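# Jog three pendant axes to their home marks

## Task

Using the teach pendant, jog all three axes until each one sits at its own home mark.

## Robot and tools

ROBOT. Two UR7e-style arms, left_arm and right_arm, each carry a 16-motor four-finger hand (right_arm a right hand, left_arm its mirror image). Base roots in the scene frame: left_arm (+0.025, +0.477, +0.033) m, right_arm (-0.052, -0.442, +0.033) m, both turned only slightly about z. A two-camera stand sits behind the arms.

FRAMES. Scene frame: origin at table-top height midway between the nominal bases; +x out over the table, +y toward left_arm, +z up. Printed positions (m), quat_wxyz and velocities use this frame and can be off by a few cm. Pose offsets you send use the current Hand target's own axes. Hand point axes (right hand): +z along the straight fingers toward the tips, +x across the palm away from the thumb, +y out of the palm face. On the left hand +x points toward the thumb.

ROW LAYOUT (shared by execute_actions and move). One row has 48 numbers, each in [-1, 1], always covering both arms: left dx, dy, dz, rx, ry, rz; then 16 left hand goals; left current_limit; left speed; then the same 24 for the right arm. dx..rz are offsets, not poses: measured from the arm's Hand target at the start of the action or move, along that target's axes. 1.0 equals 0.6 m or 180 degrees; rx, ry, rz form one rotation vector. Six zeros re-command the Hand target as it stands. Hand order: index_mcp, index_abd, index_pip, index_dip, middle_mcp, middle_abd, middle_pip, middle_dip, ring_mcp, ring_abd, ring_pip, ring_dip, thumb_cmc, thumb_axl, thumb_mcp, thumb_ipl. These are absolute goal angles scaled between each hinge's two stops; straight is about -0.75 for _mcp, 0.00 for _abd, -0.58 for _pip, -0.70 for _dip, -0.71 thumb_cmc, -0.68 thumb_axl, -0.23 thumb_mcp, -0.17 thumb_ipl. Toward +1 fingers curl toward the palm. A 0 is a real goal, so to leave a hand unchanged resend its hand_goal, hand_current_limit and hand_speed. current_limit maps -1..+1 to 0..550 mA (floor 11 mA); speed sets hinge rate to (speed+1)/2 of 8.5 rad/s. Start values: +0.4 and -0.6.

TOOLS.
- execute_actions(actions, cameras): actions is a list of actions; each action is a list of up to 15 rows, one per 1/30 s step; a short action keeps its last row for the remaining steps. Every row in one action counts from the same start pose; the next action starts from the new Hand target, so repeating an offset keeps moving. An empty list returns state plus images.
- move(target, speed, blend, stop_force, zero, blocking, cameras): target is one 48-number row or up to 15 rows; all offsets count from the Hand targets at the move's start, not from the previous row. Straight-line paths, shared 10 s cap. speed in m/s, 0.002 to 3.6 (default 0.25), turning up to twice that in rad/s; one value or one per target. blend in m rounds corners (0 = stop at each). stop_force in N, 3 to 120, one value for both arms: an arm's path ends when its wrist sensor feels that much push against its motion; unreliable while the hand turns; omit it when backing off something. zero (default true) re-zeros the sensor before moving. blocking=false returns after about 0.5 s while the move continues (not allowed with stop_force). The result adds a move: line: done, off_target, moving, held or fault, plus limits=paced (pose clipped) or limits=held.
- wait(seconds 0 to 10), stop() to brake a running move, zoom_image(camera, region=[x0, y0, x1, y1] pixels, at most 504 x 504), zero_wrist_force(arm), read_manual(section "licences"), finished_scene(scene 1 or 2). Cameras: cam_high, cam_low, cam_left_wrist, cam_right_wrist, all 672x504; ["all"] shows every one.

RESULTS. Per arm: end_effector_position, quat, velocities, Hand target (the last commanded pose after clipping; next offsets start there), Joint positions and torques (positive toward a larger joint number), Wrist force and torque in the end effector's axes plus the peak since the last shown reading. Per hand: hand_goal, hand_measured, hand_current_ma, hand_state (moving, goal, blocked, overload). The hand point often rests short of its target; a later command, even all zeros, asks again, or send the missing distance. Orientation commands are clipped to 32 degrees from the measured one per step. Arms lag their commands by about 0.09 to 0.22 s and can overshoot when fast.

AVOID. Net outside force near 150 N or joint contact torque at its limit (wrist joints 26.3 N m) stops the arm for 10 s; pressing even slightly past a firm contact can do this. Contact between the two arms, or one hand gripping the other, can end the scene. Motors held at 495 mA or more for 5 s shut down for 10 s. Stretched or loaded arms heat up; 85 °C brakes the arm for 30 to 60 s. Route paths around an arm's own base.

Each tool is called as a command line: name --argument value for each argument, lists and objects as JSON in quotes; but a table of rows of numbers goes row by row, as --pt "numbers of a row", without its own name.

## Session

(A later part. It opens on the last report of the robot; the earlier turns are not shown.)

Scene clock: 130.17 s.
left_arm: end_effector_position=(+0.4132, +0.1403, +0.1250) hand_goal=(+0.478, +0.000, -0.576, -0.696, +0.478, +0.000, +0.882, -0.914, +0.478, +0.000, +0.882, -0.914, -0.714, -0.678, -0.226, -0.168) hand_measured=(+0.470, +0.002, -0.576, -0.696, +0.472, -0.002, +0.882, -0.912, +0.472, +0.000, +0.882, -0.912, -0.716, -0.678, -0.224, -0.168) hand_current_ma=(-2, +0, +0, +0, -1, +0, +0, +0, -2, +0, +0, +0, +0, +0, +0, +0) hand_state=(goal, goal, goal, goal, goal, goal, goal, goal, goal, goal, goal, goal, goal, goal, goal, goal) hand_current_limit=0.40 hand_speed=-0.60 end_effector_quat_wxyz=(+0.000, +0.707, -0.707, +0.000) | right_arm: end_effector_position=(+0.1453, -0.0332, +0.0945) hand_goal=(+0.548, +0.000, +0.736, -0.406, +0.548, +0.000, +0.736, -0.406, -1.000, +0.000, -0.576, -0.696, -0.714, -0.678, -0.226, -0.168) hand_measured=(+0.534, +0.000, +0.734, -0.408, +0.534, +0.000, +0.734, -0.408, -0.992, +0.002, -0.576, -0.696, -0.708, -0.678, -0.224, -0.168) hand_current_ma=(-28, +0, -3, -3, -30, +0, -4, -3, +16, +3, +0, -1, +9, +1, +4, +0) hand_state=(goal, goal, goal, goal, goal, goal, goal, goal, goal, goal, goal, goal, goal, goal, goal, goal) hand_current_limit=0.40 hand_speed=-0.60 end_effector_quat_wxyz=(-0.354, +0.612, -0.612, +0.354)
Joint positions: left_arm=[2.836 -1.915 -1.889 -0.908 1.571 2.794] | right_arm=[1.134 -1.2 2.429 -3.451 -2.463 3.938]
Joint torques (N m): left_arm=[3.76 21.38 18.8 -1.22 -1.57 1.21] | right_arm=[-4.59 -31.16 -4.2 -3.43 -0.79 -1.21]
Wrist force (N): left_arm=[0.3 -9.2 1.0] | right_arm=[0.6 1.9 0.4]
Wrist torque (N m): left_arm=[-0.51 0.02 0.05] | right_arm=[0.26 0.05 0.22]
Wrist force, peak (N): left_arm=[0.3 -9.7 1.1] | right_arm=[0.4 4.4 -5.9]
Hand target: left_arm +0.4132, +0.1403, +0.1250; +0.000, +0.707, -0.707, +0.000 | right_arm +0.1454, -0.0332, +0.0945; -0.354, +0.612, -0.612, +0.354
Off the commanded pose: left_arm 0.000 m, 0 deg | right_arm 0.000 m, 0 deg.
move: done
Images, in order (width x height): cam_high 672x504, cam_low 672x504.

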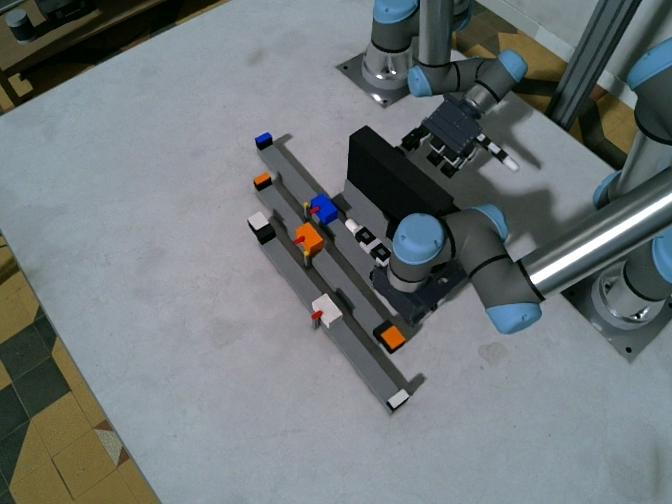

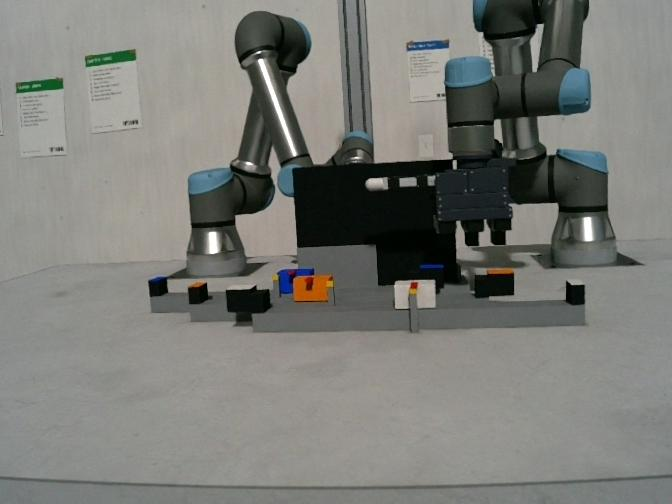

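execute_actions --actions '[[[0,0,0,0,0,0,0.479,0,-0.576,-0.696,0.479,0,0.883,-0.913,0.479,0,0.883,-0.913,-0.714,-0.678,-0.226,-0.168,0.4,-0.6,0,-0.0015,0.0027,0,0,0,0.548,0,0.737,-0.406,0.548,0,0.737,-0.406,-1,0,-0.576,-0.696,-0.714,-0.678,-0.226,-0.168,0.4,-0.6],[0,0,0,0,0,0,0.479,0,-0.576,-0.696,0.479,0,0.883,-0.913,0.479,0,0.883,-0.913,-0.714,-0.678,-0.226,-0.168,0.4,-0.6,0,-0.003,0.0054,0,0,0,0.548,0,0.737,-0.406,0.548,0,0.737,-0.406,-1,0,-0.576,-0.696,-0.714,-0.678,-0.226,-0.168,0.4,-0.6],[0,0,0,0,0,0,0.479,0,-0.576,-0.696,0.479,0,0.883,-0.913,0.479,0,0.883,-0.913,-0.714,-0.678,-0.226,-0.168,0.4,-0.6,0,-0.0043,0.0074,0,0,0,0.548,0,0.737,-0.406,0.548,0,0.737,-0.406,-1,0,-0.576,-0.696,-0.714,-0.678,-0.226,-0.168,0.4,-0.6],[0,0,0,0,0,0,0.479,0,-0.576,-0.696,0.479,0,0.883,-0.913,0.479,0,0.883,-0.913,-0.714,-0.678,-0.226,-0.168,0.4,-0.6,0,-0.0043,0.0074,0,0,0,0.548,0,0.737,-0.406,0.548,0,0.737,-0.406,-1,0,-0.576,-0.696,-0.714,-0.678,-0.226,-0.168,0.4,-0.6],[0,0,0,0,0,0,0.479,0,-0.576,-0.696,0.479,0,0.883,-0.913,0.479,0,0.883,-0.913,-0.714,-0.678,-0.226,-0.168,0.4,-0.6,0,-0.0043,0.0074,0,0,0,0.548,0,0.737,-0.406,0.548,0,0.737,-0.406,-1,0,-0.576,-0.696,-0.714,-0.678,-0.226,-0.168,0.4,-0.6],[0,0,0,0,0,0,0.479,0,-0.576,-0.696,0.479,0,0.883,-0.913,0.479,0,0.883,-0.913,-0.714,-0.678,-0.226,-0.168,0.4,-0.6,0.0,0.0,0.0,0,0,0,0.548,0,0.737,-0.406,0.548,0,0.737,-0.406,-1,0,-0.576,-0.696,-0.714,-0.678,-0.226,-0.168,0.4,-0.6]]]' --cameras '["cam_low"]'

zoom_image --camera "cam_low" --region '[360, 250, 480, 350]'

move --target '[0,0,0,0,0,0,0.479,0,-0.576,-0.696,0.479,0,0.883,-0.913,0.479,0,0.883,-0.913,-0.714,-0.678,-0.226,-0.168,0.4,-0.6,-0.1392,0.0707,0.0277,0,0,0,0.548,0,0.737,-0.406,0.548,0,0.737,-0.406,-1,0,-0.576,-0.696,-0.714,-0.678,-0.226,-0.168,0.4,-0.6]' --speed 0.12 --cameras '["cam_right_wrist"]'

zoom_image --camera "cam_right_wrist" --region '[50, 0, 290, 200]'

Scene clock: 144.20 s.
left_arm: end_effector_position=(+0.4132, +0.1403, +0.1250) hand_goal=(+0.478, +0.000, -0.576, -0.696, +0.478, +0.000, +0.882, -0.914, +0.478, +0.000, +0.882, -0.914, -0.714, -0.678, -0.226, -0.168) hand_measured=(+0.470, +0.002, -0.576, -0.696, +0.472, -0.002, +0.882, -0.912, +0.472, +0.000, +0.882, -0.912, -0.716, -0.678, -0.224, -0.168) hand_current_ma=(-2, +0, +0, +0, -1, +0, +0, +0, -2, +0, +0, +0, +0, +0, +0, +0) hand_state=(goal, goal, goal, goal, goal, goal, goal, goal, goal, goal, goal, goal, goal, goal, goal, goal) hand_current_limit=0.40 hand_speed=-0.60 end_effector_quat_wxyz=(+0.000, +0.707, -0.707, +0.000) | right_arm: end_effector_position=(+0.1454, -0.0332, +0.0946) hand_goal=(+0.548, +0.000, +0.736, -0.406, +0.548, +0.000, +0.736, -0.406, -1.000, +0.000, -0.576, -0.696, -0.714, -0.678, -0.226, -0.168) hand_measured=(+0.534, +0.000, +0.734, -0.408, +0.534, +0.000, +0.734, -0.408, -0.992, +0.004, -0.576, -0.696, -0.708, -0.678, -0.224, -0.168) hand_current_ma=(-28, +0, -3, -3, -30, +0, -4, -3, +17, +4, +0, -1, +9, +1, +4, +0) hand_state=(goal, goal, goal, goal, goal, goal, goal, goal, goal, goal, goal, goal, goal, goal, goal, goal) hand_current_limit=0.40 hand_speed=-0.60 end_effector_quat_wxyz=(-0.354, +0.612, -0.612, +0.354)
Joint positions: left_arm=[2.836 -1.915 -1.889 -0.908 1.571 2.794] | right_arm=[1.134 -1.2 2.429 -3.451 -2.463 3.937]
Joint torques (N m): left_arm=[4.01 21.81 17.69 -1 -1.7 0.92] | right_arm=[-0.77 -19.6 -19.35 -4.23 -0.23 -1.18]
Wrist force (N): left_arm=[0.5 -9.7 1.1] | right_arm=[0.4 1.9 0.3]
Wrist torque (N m): left_arm=[-0.58 0.00 0.07] | right_arm=[0.26 0.07 0.29]
Wrist force, peak (N): left_arm=[0.5 -9.7 1.1] | right_arm=[0.7 4.6 -6.8]
Hand target: left_arm +0.4132, +0.1403, +0.1250; +0.000, +0.707, -0.707, +0.000 | right_arm +0.1454, -0.0332, +0.0945; -0.354, +0.612, -0.612, +0.354
Off the commanded pose: left_arm 0.000 m, 0 deg | right_arm 0.000 m, 0 deg.
Images, in order (width x height): cam_low 672x504.

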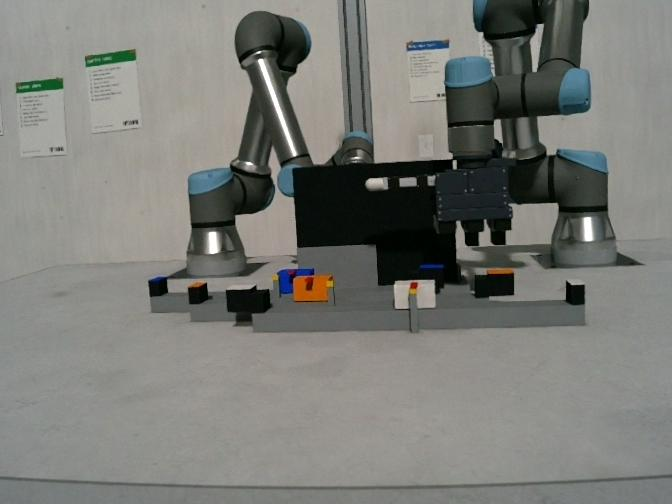

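Scaled by 4.200 from the camera's 672x504 image, which has a finer 960x720 frame.

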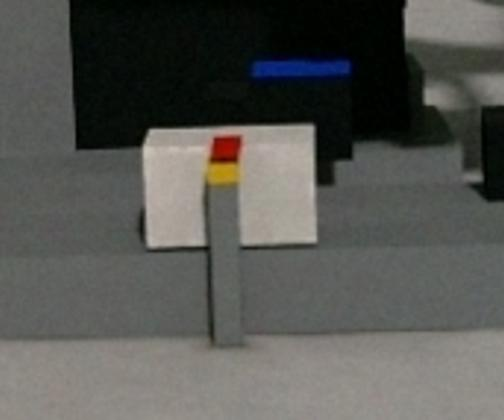

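Scene clock: 145.43 s.
left_arm: end_effector_position=(+0.4132, +0.1403, +0.1250) hand_goal=(+0.478, +0.000, -0.576, -0.696, +0.478, +0.000, +0.882, -0.914, +0.478, +0.000, +0.882, -0.914, -0.714, -0.678, -0.226, -0.168) hand_measured=(+0.470, +0.002, -0.576, -0.696, +0.472, -0.002, +0.882, -0.912, +0.472, +0.000, +0.882, -0.912, -0.716, -0.678, -0.224, -0.168) hand_current_ma=(-2, +0, +0, +0, -1, +0, +0, +0, -2, +0, +0, +0, +0, +0, +0, +0) hand_state=(goal, goal, goal, goal, goal, goal, goal, goal, goal, goal, goal, goal, goal, goal, goal, goal) hand_current_limit=0.40 hand_speed=-0.60 end_effector_quat_wxyz=(+0.000, +0.707, -0.707, +0.000) | right_arm: end_effector_position=(+0.1385, +0.0503, +0.0495) hand_goal=(+0.548, +0.000, +0.736, -0.406, +0.548, +0.000, +0.736, -0.406, -1.000, +0.000, -0.576, -0.696, -0.714, -0.678, -0.226, -0.168) hand_measured=(+0.534, +0.000, +0.734, -0.408, +0.534, +0.000, +0.734, -0.408, -0.992, +0.002, -0.576, -0.696, -0.708, -0.678, -0.224, -0.168) hand_current_ma=(-28, +0, -3, -3, -30, +0, -4, -3, +17, +3, +0, -1, +9, +1, +4, +0) hand_state=(goal, goal, goal, goal, goal, goal, goal, goal, goal, goal, goal, goal, goal, goal, goal, goal) hand_current_limit=0.40 hand_speed=-0.60 end_effector_quat_wxyz=(-0.354, +0.612, -0.612, +0.354)
Joint positions: left_arm=[2.836 -1.915 -1.889 -0.908 1.571 2.794] | right_arm=[1.23 -1 2.214 -3.332 -2.517 4.068]
Joint torques (N m): left_arm=[3.1 21.73 18.26 -1.22 -1.65 0.97] | right_arm=[-7.06 -35.88 -8.22 -4.49 0.14 -2]
Wrist force (N): left_arm=[0.6 -9.7 1.5] | right_arm=[-0.1 2.0 0.4]
Wrist torque (N m): left_arm=[-0.62 0.01 0.08] | right_arm=[0.28 0.10 0.24]
Wrist force, peak (N): left_arm=[0.6 -9.7 1.5] | right_arm=[-1.0 2.9 0.7]
Hand target: left_arm +0.4132, +0.1403, +0.1250; +0.000, +0.707, -0.707, +0.000 | right_arm +0.1386, +0.0504, +0.0495; -0.354, +0.612, -0.612, +0.354
Off the commanded pose: left_arm 0.000 m, 0 deg | right_arm 0.000 m, 0 deg.
move: done
camera_calibration:
cam_right_wrist: T_world_to_cam=[[-0.318089, 0.767621, -0.556397, 0.0686026], [-0.407922, 0.41896, 0.811216, -0.0572515], [0.855815, 0.485006, 0.179863, -0.0297327], [0, 0, 0, 1]] pos_world=[0.0239132, -0.0142542, 0.0899614]
Images, in order (width x height): cam_right_wrist 672x504.

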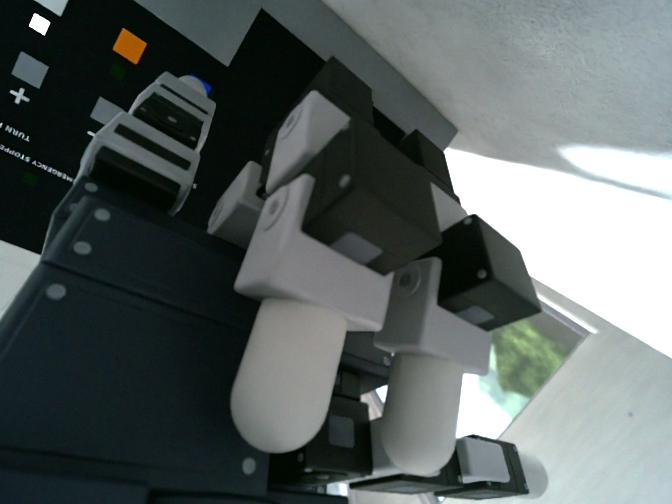

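Scaled by 2.100 from the camera's 672x504 image, which has a finer 960x720 frame.

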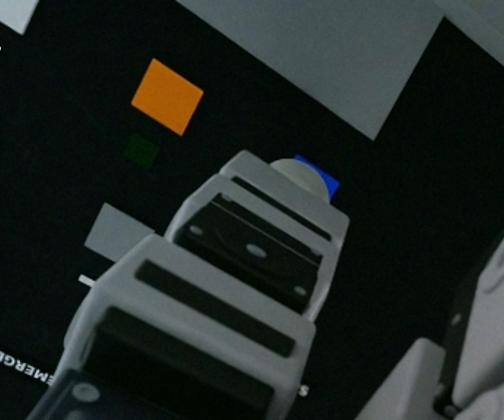

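move --target '[0,0,0,0,0,0,0.479,0,-0.576,-0.696,0.479,0,0.883,-0.913,0.479,0,0.883,-0.913,-0.714,-0.678,-0.226,-0.168,0.4,-0.6,-0.005,-0.0108,0.0188,0,0,0,0.548,0,0.737,-0.406,0.548,0,0.737,-0.406,-1,0,-0.576,-0.696,-0.714,-0.678,-0.226,-0.168,0.4,-0.6]' --speed 0.02 --stop_force 6

move --target '[0,0,0,0,0,0,0.479,0,-0.576,-0.696,0.479,0,0.883,-0.913,0.479,0,0.883,-0.913,-0.714,-0.678,-0.226,-0.168,0.4,-0.6,0,0.0083,-0.0144,0,0,0,0.548,0,0.737,-0.406,0.548,0,0.737,-0.406,-1,0,-0.576,-0.696,-0.714,-0.678,-0.226,-0.168,0.4,-0.6]' --speed 0.06 --cameras '["cam_right_wrist"]'

move --target '[0,0,0,0,0,0,0.479,0,-0.576,-0.696,0.479,0,0.883,-0.913,0.479,0,0.883,-0.913,-0.714,-0.678,-0.226,-0.168,0.4,-0.6,0.1438,-0.0703,-0.0283,0,0,0,0.548,0,0.737,-0.406,0.548,0,0.737,-0.406,-1,0,-0.576,-0.696,-0.714,-0.678,-0.226,-0.168,0.4,-0.6]' --speed 0.12

move --target '[0,0,0,0,0,0,0.479,0,-0.576,-0.696,0.479,0,0.883,-0.913,0.479,0,0.883,-0.913,-0.714,-0.678,-0.226,-0.168,0.4,-0.6,0,-0.0067,0.0115,0,0,0,0.548,0,0.737,-0.406,0.548,0,0.737,-0.406,-1,0,-0.576,-0.696,-0.714,-0.678,-0.226,-0.168,0.4,-0.6]' --speed 0.015 --stop_force 6

wait --seconds 2.6

move --target '[0,0,0,0,0,0,0.479,0,-0.576,-0.696,0.479,0,0.883,-0.913,0.479,0,0.883,-0.913,-0.714,-0.678,-0.226,-0.168,0.4,-0.6,0,0.0042,-0.0072,0,0,0,0.548,0,0.737,-0.406,0.548,0,0.737,-0.406,-1,0,-0.576,-0.696,-0.714,-0.678,-0.226,-0.168,0.4,-0.6]' --speed 0.05 --cameras '["cam_low","cam_high"]'

zoom_image --camera "cam_low" --region '[240, 240, 360, 340]'

zoom_image --camera "cam_high" --region '[250, 170, 370, 270]'

Scene clock: 156.77 s.
left_arm: end_effector_position=(+0.4132, +0.1403, +0.1250) hand_goal=(+0.478, +0.000, -0.576, -0.696, +0.478, +0.000, +0.882, -0.914, +0.478, +0.000, +0.882, -0.914, -0.714, -0.678, -0.226, -0.168) hand_measured=(+0.470, +0.002, -0.576, -0.696, +0.472, -0.002, +0.882, -0.912, +0.472, +0.000, +0.882, -0.912, -0.716, -0.678, -0.224, -0.168) hand_current_ma=(-2, +0, +0, +0, -1, +0, +0, +0, -2, +0, +0, +0, +0, +0, +0, +0) hand_state=(goal, goal, goal, goal, goal, goal, goal, goal, goal, goal, goal, goal, goal, goal, goal, goal) hand_current_limit=0.40 hand_speed=-0.60 end_effector_quat_wxyz=(+0.000, +0.707, -0.707, +0.000) | right_arm: end_effector_position=(+0.1482, +0.0526, +0.0495) hand_goal=(+0.548, +0.000, +0.736, -0.406, +0.548, +0.000, +0.736, -0.406, -1.000, +0.000, -0.576, -0.696, -0.714, -0.678, -0.226, -0.168) hand_measured=(+0.534, +0.000, +0.734, -0.408, +0.534, +0.000, +0.734, -0.408, -0.990, +0.006, -0.576, -0.696, -0.708, -0.678, -0.224, -0.168) hand_current_ma=(-28, +0, -3, -3, -30, +0, -4, -3, +17, +7, +0, -1, +9, +1, +4, +0) hand_state=(goal, goal, goal, goal, goal, goal, goal, goal, goal, goal, goal, goal, goal, goal, goal, goal) hand_current_limit=0.40 hand_speed=-0.60 end_effector_quat_wxyz=(-0.354, +0.612, -0.612, +0.354)
Joint positions: left_arm=[2.836 -1.915 -1.889 -0.908 1.571 2.794] | right_arm=[1.212 -0.991 2.202 -3.35 -2.508 4.042]
Joint torques (N m): left_arm=[3.35 22.22 17.57 -0.99 -1.43 0.87] | right_arm=[3.97 -46.29 0.22 -1.83 -1.88 -1.53]
Wrist force (N): left_arm=[0.4 -9.6 1.2] | right_arm=[0.0 4.2 -5.7]
Wrist torque (N m): left_arm=[-0.56 0.02 0.06] | right_arm=[0.80 0.52 0.31]
Wrist force, peak (N): left_arm=[0.1 -13.9 1.3] | right_arm=[0.2 9.7 -20.6]
Hand target: left_arm +0.4132, +0.1403, +0.1250; +0.000, +0.707, -0.707, +0.000 | right_arm +0.1482, +0.0526, +0.0495; -0.354, +0.612, -0.612, +0.354 (not the last commanded pose)
Off the commanded pose: left_arm 0.000 m, 0 deg | right_arm 0.003 m, 0 deg.
move: contact (right_arm)

Scene clock: 157.50 s.
left_arm: end_effector_position=(+0.4132, +0.1403, +0.1250) hand_goal=(+0.478, +0.000, -0.576, -0.696, +0.478, +0.000, +0.882, -0.914, +0.478, +0.000, +0.882, -0.914, -0.714, -0.678, -0.226, -0.168) hand_measured=(+0.470, +0.002, -0.576, -0.696, +0.472, -0.002, +0.882, -0.912, +0.472, +0.000, +0.882, -0.912, -0.716, -0.678, -0.224, -0.168) hand_current_ma=(-2, +0, +0, +0, -1, +0, +0, +0, -2, +0, +0, +0, +0, +0, +0, +0) hand_state=(goal, goal, goal, goal, goal, goal, goal, goal, goal, goal, goal, goal, goal, goal, goal, goal) hand_current_limit=0.40 hand_speed=-0.60 end_effector_quat_wxyz=(+0.000, +0.707, -0.707, +0.000) | right_arm: end_effector_position=(+0.1382, +0.0525, +0.0495) hand_goal=(+0.548, +0.000, +0.736, -0.406, +0.548, +0.000, +0.736, -0.406, -1.000, +0.000, -0.576, -0.696, -0.714, -0.678, -0.226, -0.168) hand_measured=(+0.534, +0.000, +0.734, -0.408, +0.534, +0.000, +0.734, -0.408, -0.990, +0.004, -0.576, -0.696, -0.708, -0.678, -0.224, -0.168) hand_current_ma=(-28, +0, -3, -3, -30, +0, -4, -3, +17, +4, +0, -1, +9, +1, +4, +0) hand_state=(goal, goal, goal, goal, goal, goal, goal, goal, goal, goal, goal, goal, goal, goal, goal, goal) hand_current_limit=0.40 hand_speed=-0.60 end_effector_quat_wxyz=(-0.354, +0.612, -0.612, +0.354) end_effector_velocity=(+0.001, +0.000, +0.000) end_effector_angular_velocity=(-0.002, +0.001, +0.003)
Joint positions: left_arm=[2.836 -1.915 -1.889 -0.908 1.571 2.794] | right_arm=[1.233 -0.998 2.208 -3.324 -2.518 4.072]
Joint velocities: left_arm=[within noise] | right_arm=[-0.002 0 0 -0.003 0.002 -0.007]
Joint torques (N m): left_arm=[3.41 21.45 16.66 -1.05 -1.57 0.83] | right_arm=[-8.16 -34.71 -9.52 -4.74 -0.36 -2.06]
Wrist force (N): left_arm=[0.2 -8.7 1.4] | right_arm=[0.1 2.1 0.6]
Wrist torque (N m): left_arm=[-0.50 0.05 0.04] | right_arm=[0.26 0.07 0.21]
Wrist force, peak (N): left_arm=[0.1 -9.6 1.3] | right_arm=[0.2 4.3 -5.8]
Hand target: left_arm +0.4132, +0.1403, +0.1250; +0.000, +0.707, -0.707, +0.000 | right_arm +0.1383, +0.0526, +0.0495; -0.354, +0.612, -0.612, +0.354
Off the commanded pose: left_arm 0.000 m, 0 deg | right_arm 0.000 m, 0 deg.
move: done
camera_calibration:
cam_right_wrist: T_world_to_cam=[[-0.317946, 0.767623, -0.556476, 0.0667904], [-0.407891, 0.419094, 0.811163, -0.0583309], [0.855883, 0.484888, 0.179857, -0.0304597], [0, 0, 0, 1]] pos_world=[0.023513, -0.0120542, 0.0899615]
Images, in order (width x height): cam_right_wrist 672x504.

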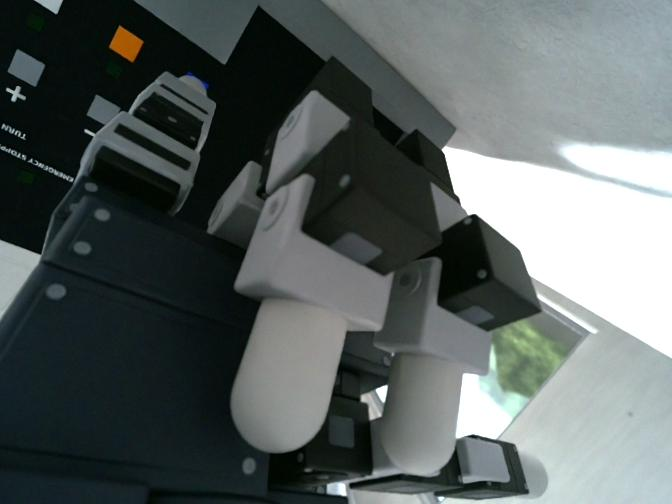

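Scene clock: 158.73 s.
left_arm: end_effector_position=(+0.4132, +0.1403, +0.1250) hand_goal=(+0.478, +0.000, -0.576, -0.696, +0.478, +0.000, +0.882, -0.914, +0.478, +0.000, +0.882, -0.914, -0.714, -0.678, -0.226, -0.168) hand_measured=(+0.470, +0.002, -0.576, -0.696, +0.472, -0.002, +0.882, -0.912, +0.472, +0.000, +0.882, -0.912, -0.716, -0.678, -0.224, -0.168) hand_current_ma=(-2, +0, +0, +0, -1, +0, +0, +0, -2, +0, +0, +0, +0, +0, +0, +0) hand_state=(goal, goal, goal, goal, goal, goal, goal, goal, goal, goal, goal, goal, goal, goal, goal, goal) hand_current_limit=0.40 hand_speed=-0.60 end_effector_quat_wxyz=(+0.000, +0.707, -0.707, +0.000) | right_arm: end_effector_position=(+0.1447, -0.0337, +0.0945) hand_goal=(+0.548, +0.000, +0.736, -0.406, +0.548, +0.000, +0.736, -0.406, -1.000, +0.000, -0.576, -0.696, -0.714, -0.678, -0.226, -0.168) hand_measured=(+0.534, +0.000, +0.734, -0.408, +0.534, +0.000, +0.734, -0.408, -0.990, +0.002, -0.576, -0.696, -0.708, -0.678, -0.224, -0.168) hand_current_ma=(-28, +0, -3, -3, -30, +0, -4, -3, +17, +3, +0, -1, +9, +1, +4, +0) hand_state=(goal, goal, goal, goal, goal, goal, goal, goal, goal, goal, goal, goal, goal, goal, goal, goal) hand_current_limit=0.40 hand_speed=-0.60 end_effector_quat_wxyz=(-0.354, +0.612, -0.612, +0.354)
Joint positions: left_arm=[2.836 -1.915 -1.889 -0.908 1.571 2.794] | right_arm=[1.135 -1.201 2.43 -3.451 -2.463 3.939]
Joint torques (N m): left_arm=[3.75 21.29 16.73 -0.95 -1.74 0.93] | right_arm=[4.15 -33.35 -11.09 -0.91 -2.46 1.96]
Wrist force (N): left_arm=[0.4 -9.2 1.2] | right_arm=[0.6 1.9 0.3]
Wrist torque (N m): left_arm=[-0.55 0.01 0.07] | right_arm=[0.27 0.06 0.23]
Wrist force, peak (N): left_arm=[0.5 -9.4 1.4] | right_arm=[-1.0 2.9 0.8]
Hand target: left_arm +0.4132, +0.1403, +0.1250; +0.000, +0.707, -0.707, +0.000 | right_arm +0.1446, -0.0337, +0.0945; -0.354, +0.612, -0.612, +0.354
Off the commanded pose: left_arm 0.000 m, 0 deg | right_arm 0.000 m, 0 deg.
move: done

Scene clock: 160.10 s.
left_arm: end_effector_position=(+0.4132, +0.1403, +0.1250) hand_goal=(+0.478, +0.000, -0.576, -0.696, +0.478, +0.000, +0.882, -0.914, +0.478, +0.000, +0.882, -0.914, -0.714, -0.678, -0.226, -0.168) hand_measured=(+0.470, +0.002, -0.576, -0.696, +0.472, -0.002, +0.882, -0.912, +0.472, +0.000, +0.882, -0.912, -0.716, -0.678, -0.224, -0.168) hand_current_ma=(-2, +0, +0, +0, -1, +0, +0, +0, -2, +0, +0, +0, +0, +0, +0, +0) hand_state=(goal, goal, goal, goal, goal, goal, goal, goal, goal, goal, goal, goal, goal, goal, goal, goal) hand_current_limit=0.40 hand_speed=-0.60 end_effector_quat_wxyz=(+0.000, +0.707, -0.707, +0.000) | right_arm: end_effector_position=(+0.1504, -0.0337, +0.0945) hand_goal=(+0.548, +0.000, +0.736, -0.406, +0.548, +0.000, +0.736, -0.406, -1.000, +0.000, -0.576, -0.696, -0.714, -0.678, -0.226, -0.168) hand_measured=(+0.534, +0.000, +0.734, -0.408, +0.534, +0.000, +0.734, -0.408, -0.990, +0.002, -0.576, -0.696, -0.708, -0.678, -0.224, -0.168) hand_current_ma=(-28, +0, -3, -3, -30, +0, -4, -3, +18, +3, +0, -1, +9, +1, +4, +0) hand_state=(goal, goal, goal, goal, goal, goal, goal, goal, goal, goal, goal, goal, goal, goal, goal, goal) hand_current_limit=0.40 hand_speed=-0.60 end_effector_quat_wxyz=(-0.354, +0.612, -0.612, +0.354)
Joint positions: left_arm=[2.836 -1.915 -1.889 -0.908 1.571 2.794] | right_arm=[1.121 -1.195 2.427 -3.466 -2.455 3.921]
Joint torques (N m): left_arm=[3.18 21.55 16.75 -0.97 -1.54 0.83] | right_arm=[4.58 -36.92 0.06 -2.37 -1.48 -0.68]
Wrist force (N): left_arm=[0.2 -9.1 1.3] | right_arm=[0.5 4.2 -5.7]
Wrist torque (N m): left_arm=[-0.54 0.05 0.04] | right_arm=[0.82 0.49 0.34]
Wrist force, peak (N): left_arm=[0.6 -9.4 1.3] | right_arm=[0.6 9.5 -19.6]
Hand target: left_arm +0.4132, +0.1403, +0.1250; +0.000, +0.707, -0.707, +0.000 | right_arm +0.1504, -0.0337, +0.0945; -0.354, +0.612, -0.612, +0.354 (not the last commanded pose)
Off the commanded pose: left_arm 0.000 m, 0 deg | right_arm 0.002 m, 0 deg.
move: contact (right_arm)

Scene clock: 162.70 s.
left_arm: end_effector_position=(+0.4132, +0.1403, +0.1250) hand_goal=(+0.478, +0.000, -0.576, -0.696, +0.478, +0.000, +0.882, -0.914, +0.478, +0.000, +0.882, -0.914, -0.714, -0.678, -0.226, -0.168) hand_measured=(+0.470, +0.002, -0.576, -0.696, +0.472, -0.002, +0.882, -0.912, +0.472, +0.000, +0.882, -0.912, -0.716, -0.678, -0.224, -0.168) hand_current_ma=(-2, +0, +0, +0, -1, +0, +0, +0, -2, +0, +0, +0, +0, +0, +0, +0) hand_state=(goal, goal, goal, goal, goal, goal, goal, goal, goal, goal, goal, goal, goal, goal, goal, goal) hand_current_limit=0.40 hand_speed=-0.60 end_effector_quat_wxyz=(+0.000, +0.707, -0.707, +0.000) | right_arm: end_effector_position=(+0.1504, -0.0337, +0.0945) hand_goal=(+0.548, +0.000, +0.736, -0.406, +0.548, +0.000, +0.736, -0.406, -1.000, +0.000, -0.576, -0.696, -0.714, -0.678, -0.226, -0.168) hand_measured=(+0.534, +0.000, +0.734, -0.408, +0.534, +0.000, +0.734, -0.408, -0.990, +0.002, -0.576, -0.696, -0.708, -0.678, -0.224, -0.168) hand_current_ma=(-28, +0, -3, -3, -30, +0, -4, -3, +18, +3, +0, -1, +9, +1, +4, +0) hand_state=(goal, goal, goal, goal, goal, goal, goal, goal, goal, goal, goal, goal, goal, goal, goal, goal) hand_current_limit=0.40 hand_speed=-0.60 end_effector_quat_wxyz=(-0.354, +0.612, -0.612, +0.354)
Joint positions: left_arm=[2.836 -1.915 -1.889 -0.908 1.571 2.794] | right_arm=[1.121 -1.195 2.427 -3.466 -2.455 3.921]
Joint torques (N m): left_arm=[2.67 22.47 15.99 -1.04 -1.51 0.76] | right_arm=[4.95 -36.61 -0.15 -4.29 -0.17 -2.06]
Wrist force (N): left_arm=[0.5 -9.0 1.2] | right_arm=[0.3 4.2 -5.7]
Wrist torque (N m): left_arm=[-0.52 0.00 0.06] | right_arm=[0.83 0.49 0.33]
Wrist force, peak (N): left_arm=[0.4 -9.6 1.4] | right_arm=[0.8 4.5 -5.9]
Hand target: left_arm +0.4132, +0.1403, +0.1250; +0.000, +0.707, -0.707, +0.000 | right_arm +0.1504, -0.0337, +0.0945; -0.354, +0.612, -0.612, +0.354 (not the last commanded pose)
Off the commanded pose: left_arm 0.000 m, 0 deg | right_arm 0.002 m, 0 deg.
wait: 2.60 s; at rest by 0.17 s

Scene clock: 163.40 s.
left_arm: end_effector_position=(+0.4132, +0.1403, +0.1250) hand_goal=(+0.478, +0.000, -0.576, -0.696, +0.478, +0.000, +0.882, -0.914, +0.478, +0.000, +0.882, -0.914, -0.714, -0.678, -0.226, -0.168) hand_measured=(+0.470, +0.002, -0.576, -0.696, +0.472, -0.002, +0.882, -0.912, +0.472, +0.000, +0.882, -0.912, -0.716, -0.678, -0.224, -0.168) hand_current_ma=(-2, +0, +0, +0, -1, +0, +0, +0, -2, +0, +0, +0, +0, +0, +0, +0) hand_state=(goal, goal, goal, goal, goal, goal, goal, goal, goal, goal, goal, goal, goal, goal, goal, goal) hand_current_limit=0.40 hand_speed=-0.60 end_effector_quat_wxyz=(+0.000, +0.707, -0.707, +0.000) | right_arm: end_effector_position=(+0.1453, -0.0337, +0.0945) hand_goal=(+0.548, +0.000, +0.736, -0.406, +0.548, +0.000, +0.736, -0.406, -1.000, +0.000, -0.576, -0.696, -0.714, -0.678, -0.226, -0.168) hand_measured=(+0.534, +0.000, +0.734, -0.408, +0.534, +0.000, +0.734, -0.408, -0.990, +0.002, -0.576, -0.696, -0.708, -0.678, -0.224, -0.168) hand_current_ma=(-28, +0, -3, -3, -30, +0, -4, -3, +18, +3, +0, -1, +9, +1, +4, +0) hand_state=(goal, goal, goal, goal, goal, goal, goal, goal, goal, goal, goal, goal, goal, goal, goal, goal) hand_current_limit=0.40 hand_speed=-0.60 end_effector_quat_wxyz=(-0.354, +0.612, -0.612, +0.354)
Joint positions: left_arm=[2.836 -1.915 -1.889 -0.908 1.571 2.794] | right_arm=[1.133 -1.2 2.43 -3.453 -2.462 3.937]
Joint torques (N m): left_arm=[3.56 22.5 15.77 -1.09 -1.53 0.86] | right_arm=[-6.05 -30.18 -3.89 -3.55 -0.76 -1.06]
Wrist force (N): left_arm=[0.3 -8.8 1.4] | right_arm=[0.4 1.9 0.4]
Wrist torque (N m): left_arm=[-0.52 0.04 0.05] | right_arm=[0.26 0.09 0.20]
Wrist force, peak (N): left_arm=[0.4 -9.2 1.2] | right_arm=[0.4 4.0 -5.7]
Hand target: left_arm +0.4132, +0.1403, +0.1250; +0.000, +0.707, -0.707, +0.000 | right_arm +0.1454, -0.0337, +0.0945; -0.354, +0.612, -0.612, +0.354
Off the commanded pose: left_arm 0.000 m, 0 deg | right_arm 0.000 m, 0 deg.
move: done
Images, in order (width x height): cam_high 672x504, cam_low 672x504.

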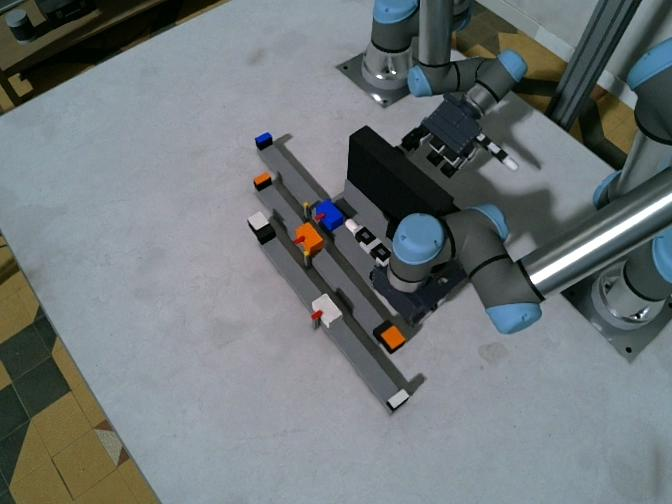

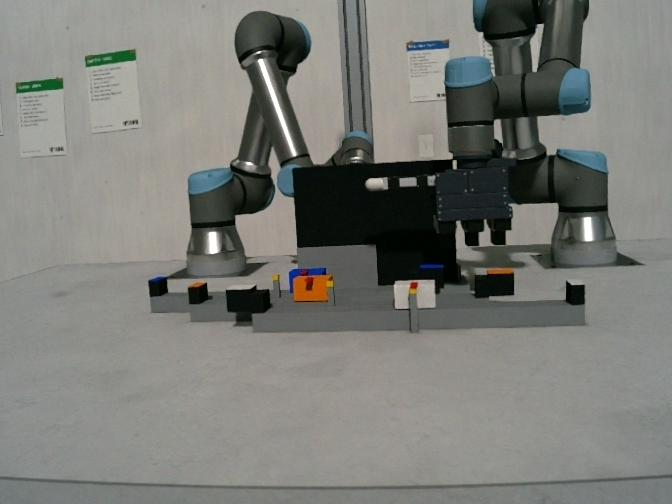

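Scaled by 4.200 from the camera's 672x504 image, which has a finer 960x720 frame.

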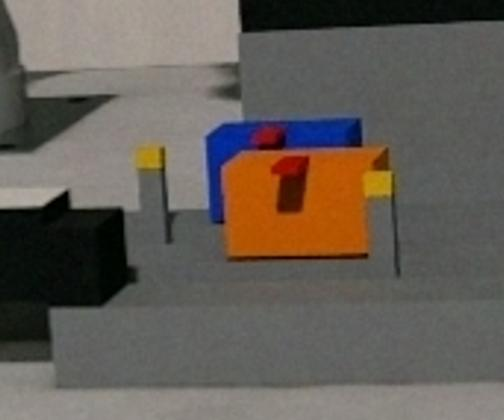

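Scaled by 4.200 from the camera's 672x504 image, which has a finer 960x720 frame.

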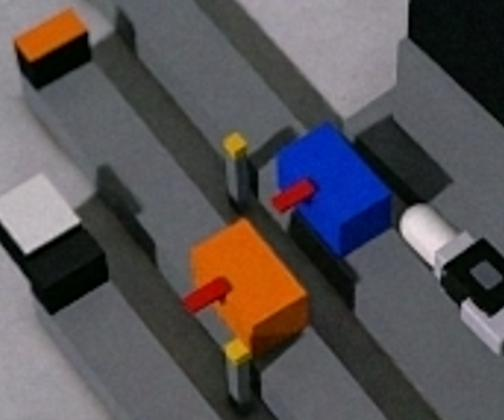

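move --target '[0,0,0,0,0,0,0.479,0,-0.576,-0.696,0.479,0,0.883,-0.913,0.479,0,0.883,-0.913,-0.714,-0.678,-0.226,-0.168,0.4,-0.6,-0.0762,0.0007,-0.0012,0,0,0,0.548,0,0.737,-0.406,0.548,0,0.737,-0.406,-1,0,-0.576,-0.696,-0.714,-0.678,-0.226,-0.168,0.4,-0.6]' --speed 0.12 --cameras '["cam_right_wrist"]'

move --target '[0,0,0,0,0,0,0.479,0,-0.576,-0.696,0.479,0,0.883,-0.913,0.479,0,0.883,-0.913,-0.714,-0.678,-0.226,-0.168,0.4,-0.6,0,-0.0067,0.0115,0,0,0,0.548,0,0.737,-0.406,0.548,0,0.737,-0.406,-1,0,-0.576,-0.696,-0.714,-0.678,-0.226,-0.168,0.4,-0.6]' --speed 0.015 --stop_force 6

wait --seconds 6.9

move --target '[0,0,0,0,0,0,0.479,0,-0.576,-0.696,0.479,0,0.883,-0.913,0.479,0,0.883,-0.913,-0.714,-0.678,-0.226,-0.168,0.4,-0.6,0,0.0042,-0.0072,0,0,0,0.548,0,0.737,-0.406,0.548,0,0.737,-0.406,-1,0,-0.576,-0.696,-0.714,-0.678,-0.226,-0.168,0.4,-0.6]' --speed 0.05 --cameras '["cam_low","cam_high"]'

zoom_image --camera "cam_low" --region '[240, 240, 360, 340]'

zoom_image --camera "cam_high" --region '[250, 170, 370, 270]'

Scene clock: 171.30 s.
left_arm: end_effector_position=(+0.4132, +0.1403, +0.1250) hand_goal=(+0.478, +0.000, -0.576, -0.696, +0.478, +0.000, +0.882, -0.914, +0.478, +0.000, +0.882, -0.914, -0.714, -0.678, -0.226, -0.168) hand_measured=(+0.470, +0.002, -0.576, -0.696, +0.472, -0.002, +0.882, -0.912, +0.472, +0.000, +0.882, -0.912, -0.716, -0.678, -0.224, -0.168) hand_current_ma=(-2, +0, +0, +0, -1, +0, +0, +0, -2, +0, +0, +0, +0, +0, +0, +0) hand_state=(goal, goal, goal, goal, goal, goal, goal, goal, goal, goal, goal, goal, goal, goal, goal, goal) hand_current_limit=0.40 hand_speed=-0.60 end_effector_quat_wxyz=(+0.000, +0.707, -0.707, +0.000) | right_arm: end_effector_position=(+0.1445, +0.0120, +0.0945) hand_goal=(+0.548, +0.000, +0.736, -0.406, +0.548, +0.000, +0.736, -0.406, -1.000, +0.000, -0.576, -0.696, -0.714, -0.678, -0.226, -0.168) hand_measured=(+0.534, +0.000, +0.734, -0.408, +0.534, +0.000, +0.734, -0.408, -0.990, +0.002, -0.576, -0.696, -0.708, -0.678, -0.224, -0.168) hand_current_ma=(-28, +0, -3, -3, -30, +0, -4, -3, +18, +3, +0, -1, +9, +1, +4, +0) hand_state=(goal, goal, goal, goal, goal, goal, goal, goal, goal, goal, goal, goal, goal, goal, goal, goal) hand_current_limit=0.40 hand_speed=-0.60 end_effector_quat_wxyz=(-0.354, +0.612, -0.612, +0.354)
Joint positions: left_arm=[2.836 -1.915 -1.889 -0.908 1.571 2.794] | right_arm=[1.184 -1.157 2.31 -3.323 -2.492 4.003]
Joint torques (N m): left_arm=[2.86 21.82 15.97 -0.98 -1.55 0.69] | right_arm=[-6.76 -39.59 -8.51 -3.18 -0.08 -1.99]
Wrist force (N): left_arm=[0.3 -8.8 1.1] | right_arm=[0.2 2.1 0.6]
Wrist torque (N m): left_arm=[-0.50 0.03 0.04] | right_arm=[0.28 0.10 0.29]
Wrist force, peak (N): left_arm=[0.1 -9.4 1.4] | right_arm=[1.5 2.2 0.6]
Hand target: left_arm +0.4132, +0.1403, +0.1250; +0.000, +0.707, -0.707, +0.000 | right_arm +0.1446, +0.0120, +0.0945; -0.354, +0.612, -0.612, +0.354
Off the commanded pose: left_arm 0.000 m, 0 deg | right_arm 0.000 m, 0 deg.
move: done
camera_calibration:
cam_right_wrist: T_world_to_cam=[[-0.31803, 0.767604, -0.556454, 0.124954], [-0.407912, 0.419039, 0.81118, -0.0752539], [0.855841, 0.484964, 0.179848, -0.0243866], [0, 0, 0, 1]] pos_world=[0.0299131, -0.0525541, 0.134961]
Images, in order (width x height): cam_right_wrist 672x504.

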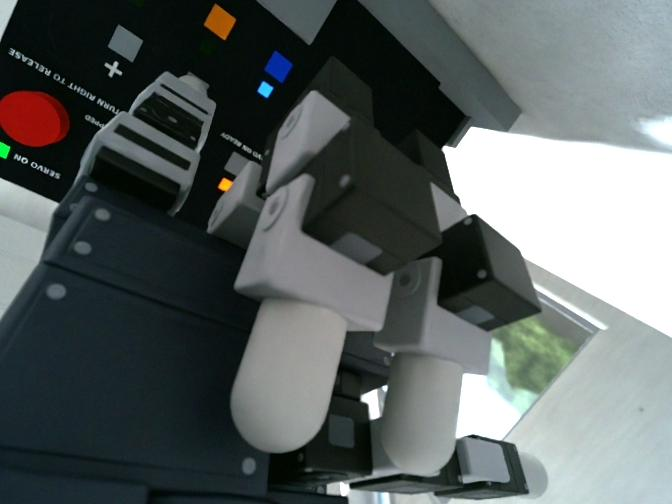

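Scene clock: 172.57 s.
left_arm: end_effector_position=(+0.4132, +0.1403, +0.1250) hand_goal=(+0.478, +0.000, -0.576, -0.696, +0.478, +0.000, +0.882, -0.914, +0.478, +0.000, +0.882, -0.914, -0.714, -0.678, -0.226, -0.168) hand_measured=(+0.470, +0.002, -0.576, -0.696, +0.472, -0.002, +0.882, -0.912, +0.472, +0.000, +0.882, -0.912, -0.716, -0.678, -0.224, -0.168) hand_current_ma=(-2, +0, +0, +0, -1, +0, +0, +0, -2, +0, +0, +0, +0, +0, +0, +0) hand_state=(goal, goal, goal, goal, goal, goal, goal, goal, goal, goal, goal, goal, goal, goal, goal, goal) hand_current_limit=0.40 hand_speed=-0.60 end_effector_quat_wxyz=(+0.000, +0.707, -0.707, +0.000) | right_arm: end_effector_position=(+0.1493, +0.0120, +0.0945) hand_goal=(+0.548, +0.000, +0.736, -0.406, +0.548, +0.000, +0.736, -0.406, -1.000, +0.000, -0.576, -0.696, -0.714, -0.678, -0.226, -0.168) hand_measured=(+0.534, +0.000, +0.734, -0.408, +0.534, +0.000, +0.734, -0.408, -0.990, +0.002, -0.576, -0.696, -0.708, -0.678, -0.224, -0.168) hand_current_ma=(-28, +0, -3, -3, -30, +0, -4, -3, +18, +3, +0, -1, +9, +1, +4, +0) hand_state=(goal, goal, goal, goal, goal, goal, goal, goal, goal, goal, goal, goal, goal, goal, goal, goal) hand_current_limit=0.40 hand_speed=-0.60 end_effector_quat_wxyz=(-0.354, +0.612, -0.612, +0.354)
Joint positions: left_arm=[2.836 -1.915 -1.889 -0.908 1.571 2.794] | right_arm=[1.174 -1.153 2.307 -3.335 -2.486 3.989]
Joint torques (N m): left_arm=[2.9 22.86 16.25 -0.79 -1.44 0.59] | right_arm=[4.36 -42.27 -1.92 -2.43 -2.43 -0.46]
Wrist force (N): left_arm=[0.6 -9.1 1.6] | right_arm=[0.2 4.8 -6.6]
Wrist torque (N m): left_arm=[-0.55 0.01 0.08] | right_arm=[0.93 0.58 0.36]
Wrist force, peak (N): left_arm=[0.4 -9.4 1.3] | right_arm=[0.4 9.8 -20.0]
Hand target: left_arm +0.4132, +0.1403, +0.1250; +0.000, +0.707, -0.707, +0.000 | right_arm +0.1493, +0.0120, +0.0945; -0.354, +0.612, -0.612, +0.354 (not the last commanded pose)
Off the commanded pose: left_arm 0.000 m, 0 deg | right_arm 0.003 m, 0 deg.
move: contact (right_arm)

Scene clock: 179.47 s.
left_arm: end_effector_position=(+0.4132, +0.1403, +0.1250) hand_goal=(+0.478, +0.000, -0.576, -0.696, +0.478, +0.000, +0.882, -0.914, +0.478, +0.000, +0.882, -0.914, -0.714, -0.678, -0.226, -0.168) hand_measured=(+0.470, +0.002, -0.576, -0.696, +0.472, -0.002, +0.882, -0.912, +0.472, +0.000, +0.882, -0.912, -0.716, -0.678, -0.224, -0.168) hand_current_ma=(-2, +0, +0, +0, -1, +0, +0, +0, -2, +0, +0, +0, +0, +0, +0, +0) hand_state=(goal, goal, goal, goal, goal, goal, goal, goal, goal, goal, goal, goal, goal, goal, goal, goal) hand_current_limit=0.40 hand_speed=-0.60 end_effector_quat_wxyz=(+0.000, +0.707, -0.707, +0.000) | right_arm: end_effector_position=(+0.1493, +0.0120, +0.0945) hand_goal=(+0.548, +0.000, +0.736, -0.406, +0.548, +0.000, +0.736, -0.406, -1.000, +0.000, -0.576, -0.696, -0.714, -0.678, -0.226, -0.168) hand_measured=(+0.534, +0.000, +0.734, -0.408, +0.534, +0.000, +0.734, -0.408, -0.990, +0.002, -0.576, -0.696, -0.708, -0.678, -0.224, -0.168) hand_current_ma=(-28, +0, -3, -3, -30, +0, -4, -3, +18, +3, +0, -1, +9, +1, +4, +0) hand_state=(goal, goal, goal, goal, goal, goal, goal, goal, goal, goal, goal, goal, goal, goal, goal, goal) hand_current_limit=0.40 hand_speed=-0.60 end_effector_quat_wxyz=(-0.354, +0.612, -0.612, +0.354)
Joint positions: left_arm=[2.836 -1.915 -1.889 -0.908 1.571 2.794] | right_arm=[1.174 -1.153 2.307 -3.335 -2.486 3.989]
Joint torques (N m): left_arm=[3.79 22.6 15.06 -0.75 -1.38 0.65] | right_arm=[4.22 -41.19 -0.7 -4.17 -0.55 -2.29]
Wrist force (N): left_arm=[0.2 -9.0 1.2] | right_arm=[0.3 5.1 -6.6]
Wrist torque (N m): left_arm=[-0.52 0.04 0.04] | right_arm=[0.99 0.57 0.38]
Wrist force, peak (N): left_arm=[0.5 -9.5 1.5] | right_arm=[-0.1 5.1 -6.9]
Hand target: left_arm +0.4132, +0.1403, +0.1250; +0.000, +0.707, -0.707, +0.000 | right_arm +0.1493, +0.0120, +0.0945; -0.354, +0.612, -0.612, +0.354 (not the last commanded pose)
Off the commanded pose: left_arm 0.000 m, 0 deg | right_arm 0.003 m, 0 deg.
wait: 6.90 s; at rest by 0.17 s

Scene clock: 180.17 s.
left_arm: end_effector_position=(+0.4132, +0.1403, +0.1250) hand_goal=(+0.478, +0.000, -0.576, -0.696, +0.478, +0.000, +0.882, -0.914, +0.478, +0.000, +0.882, -0.914, -0.714, -0.678, -0.226, -0.168) hand_measured=(+0.470, +0.002, -0.576, -0.696, +0.472, -0.002, +0.882, -0.912, +0.472, +0.000, +0.882, -0.912, -0.716, -0.678, -0.224, -0.168) hand_current_ma=(-2, +0, +0, +0, -1, +0, +0, +0, -2, +0, +0, +0, +0, +0, +0, +0) hand_state=(goal, goal, goal, goal, goal, goal, goal, goal, goal, goal, goal, goal, goal, goal, goal, goal) hand_current_limit=0.40 hand_speed=-0.60 end_effector_quat_wxyz=(+0.000, +0.707, -0.707, +0.000) | right_arm: end_effector_position=(+0.1442, +0.0120, +0.0945) hand_goal=(+0.548, +0.000, +0.736, -0.406, +0.548, +0.000, +0.736, -0.406, -1.000, +0.000, -0.576, -0.696, -0.714, -0.678, -0.226, -0.168) hand_measured=(+0.534, +0.000, +0.734, -0.408, +0.534, +0.000, +0.734, -0.408, -0.990, +0.002, -0.576, -0.696, -0.708, -0.678, -0.224, -0.168) hand_current_ma=(-28, +0, -3, -3, -30, +0, -4, -3, +18, +3, +0, -1, +9, +1, +4, +0) hand_state=(goal, goal, goal, goal, goal, goal, goal, goal, goal, goal, goal, goal, goal, goal, goal, goal) hand_current_limit=0.40 hand_speed=-0.60 end_effector_quat_wxyz=(-0.354, +0.612, -0.612, +0.354)
Joint positions: left_arm=[2.836 -1.915 -1.889 -0.908 1.571 2.794] | right_arm=[1.185 -1.158 2.31 -3.322 -2.493 4.005]
Joint torques (N m): left_arm=[2.9 20.79 14.77 -0.6 -1.49 0.44] | right_arm=[-4.89 -34.44 -6.11 -3.39 -1.13 -0.8]
Wrist force (N): left_arm=[0.3 -8.7 1.3] | right_arm=[0.2 2.4 0.4]
Wrist torque (N m): left_arm=[-0.50 0.03 0.05] | right_arm=[0.34 0.10 0.22]
Wrist force, peak (N): left_arm=[0.3 -9.4 1.5] | right_arm=[0.0 4.8 -6.8]
Hand target: left_arm +0.4132, +0.1403, +0.1250; +0.000, +0.707, -0.707, +0.000 | right_arm +0.1443, +0.0120, +0.0945; -0.354, +0.612, -0.612, +0.354
Off the commanded pose: left_arm 0.000 m, 0 deg | right_arm 0.000 m, 0 deg.
move: done
Images, in order (width x height): cam_high 672x504, cam_low 672x504.

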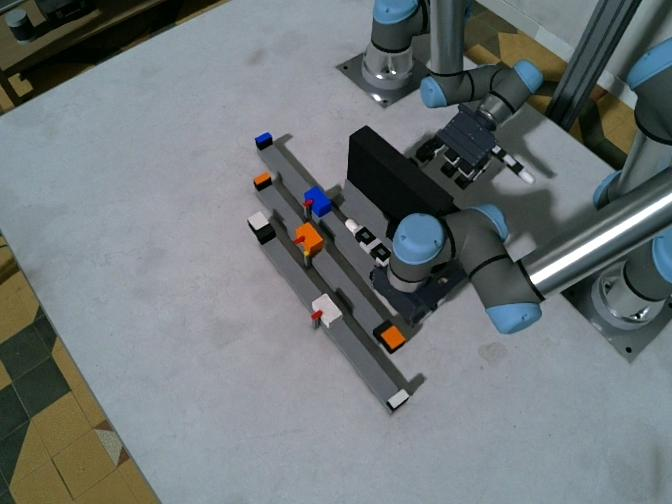

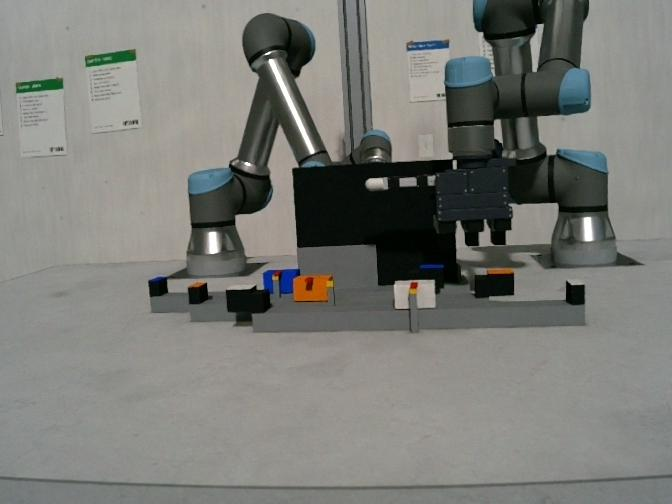

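Scaled by 4.200 from the camera's 672x504 image, which has a finer 960x720 frame.

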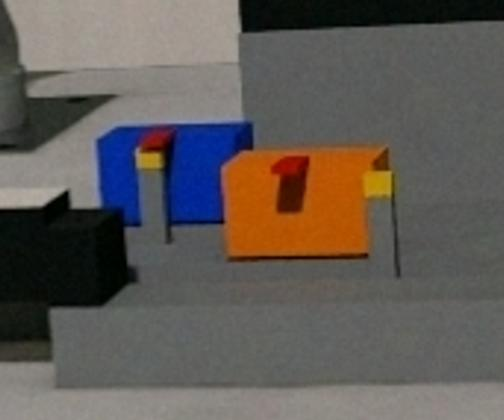

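Scaled by 4.200 from the camera's 672x504 image, which has a finer 960x720 frame.

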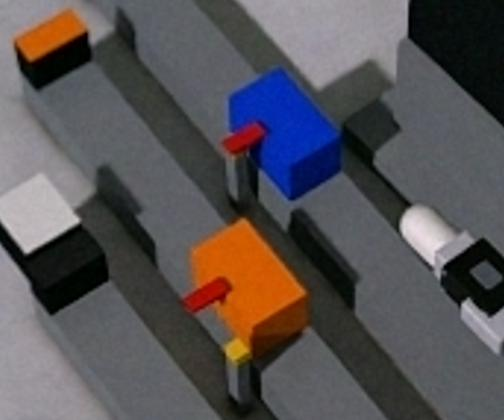

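zoom_image --camera "cam_low" --region '[255, 255, 315, 305]'

Scaled by 8.400 from the camera's 672x504 image, which has a finer 960x720 frame.

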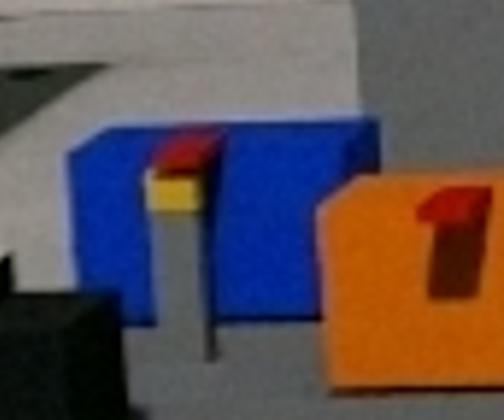

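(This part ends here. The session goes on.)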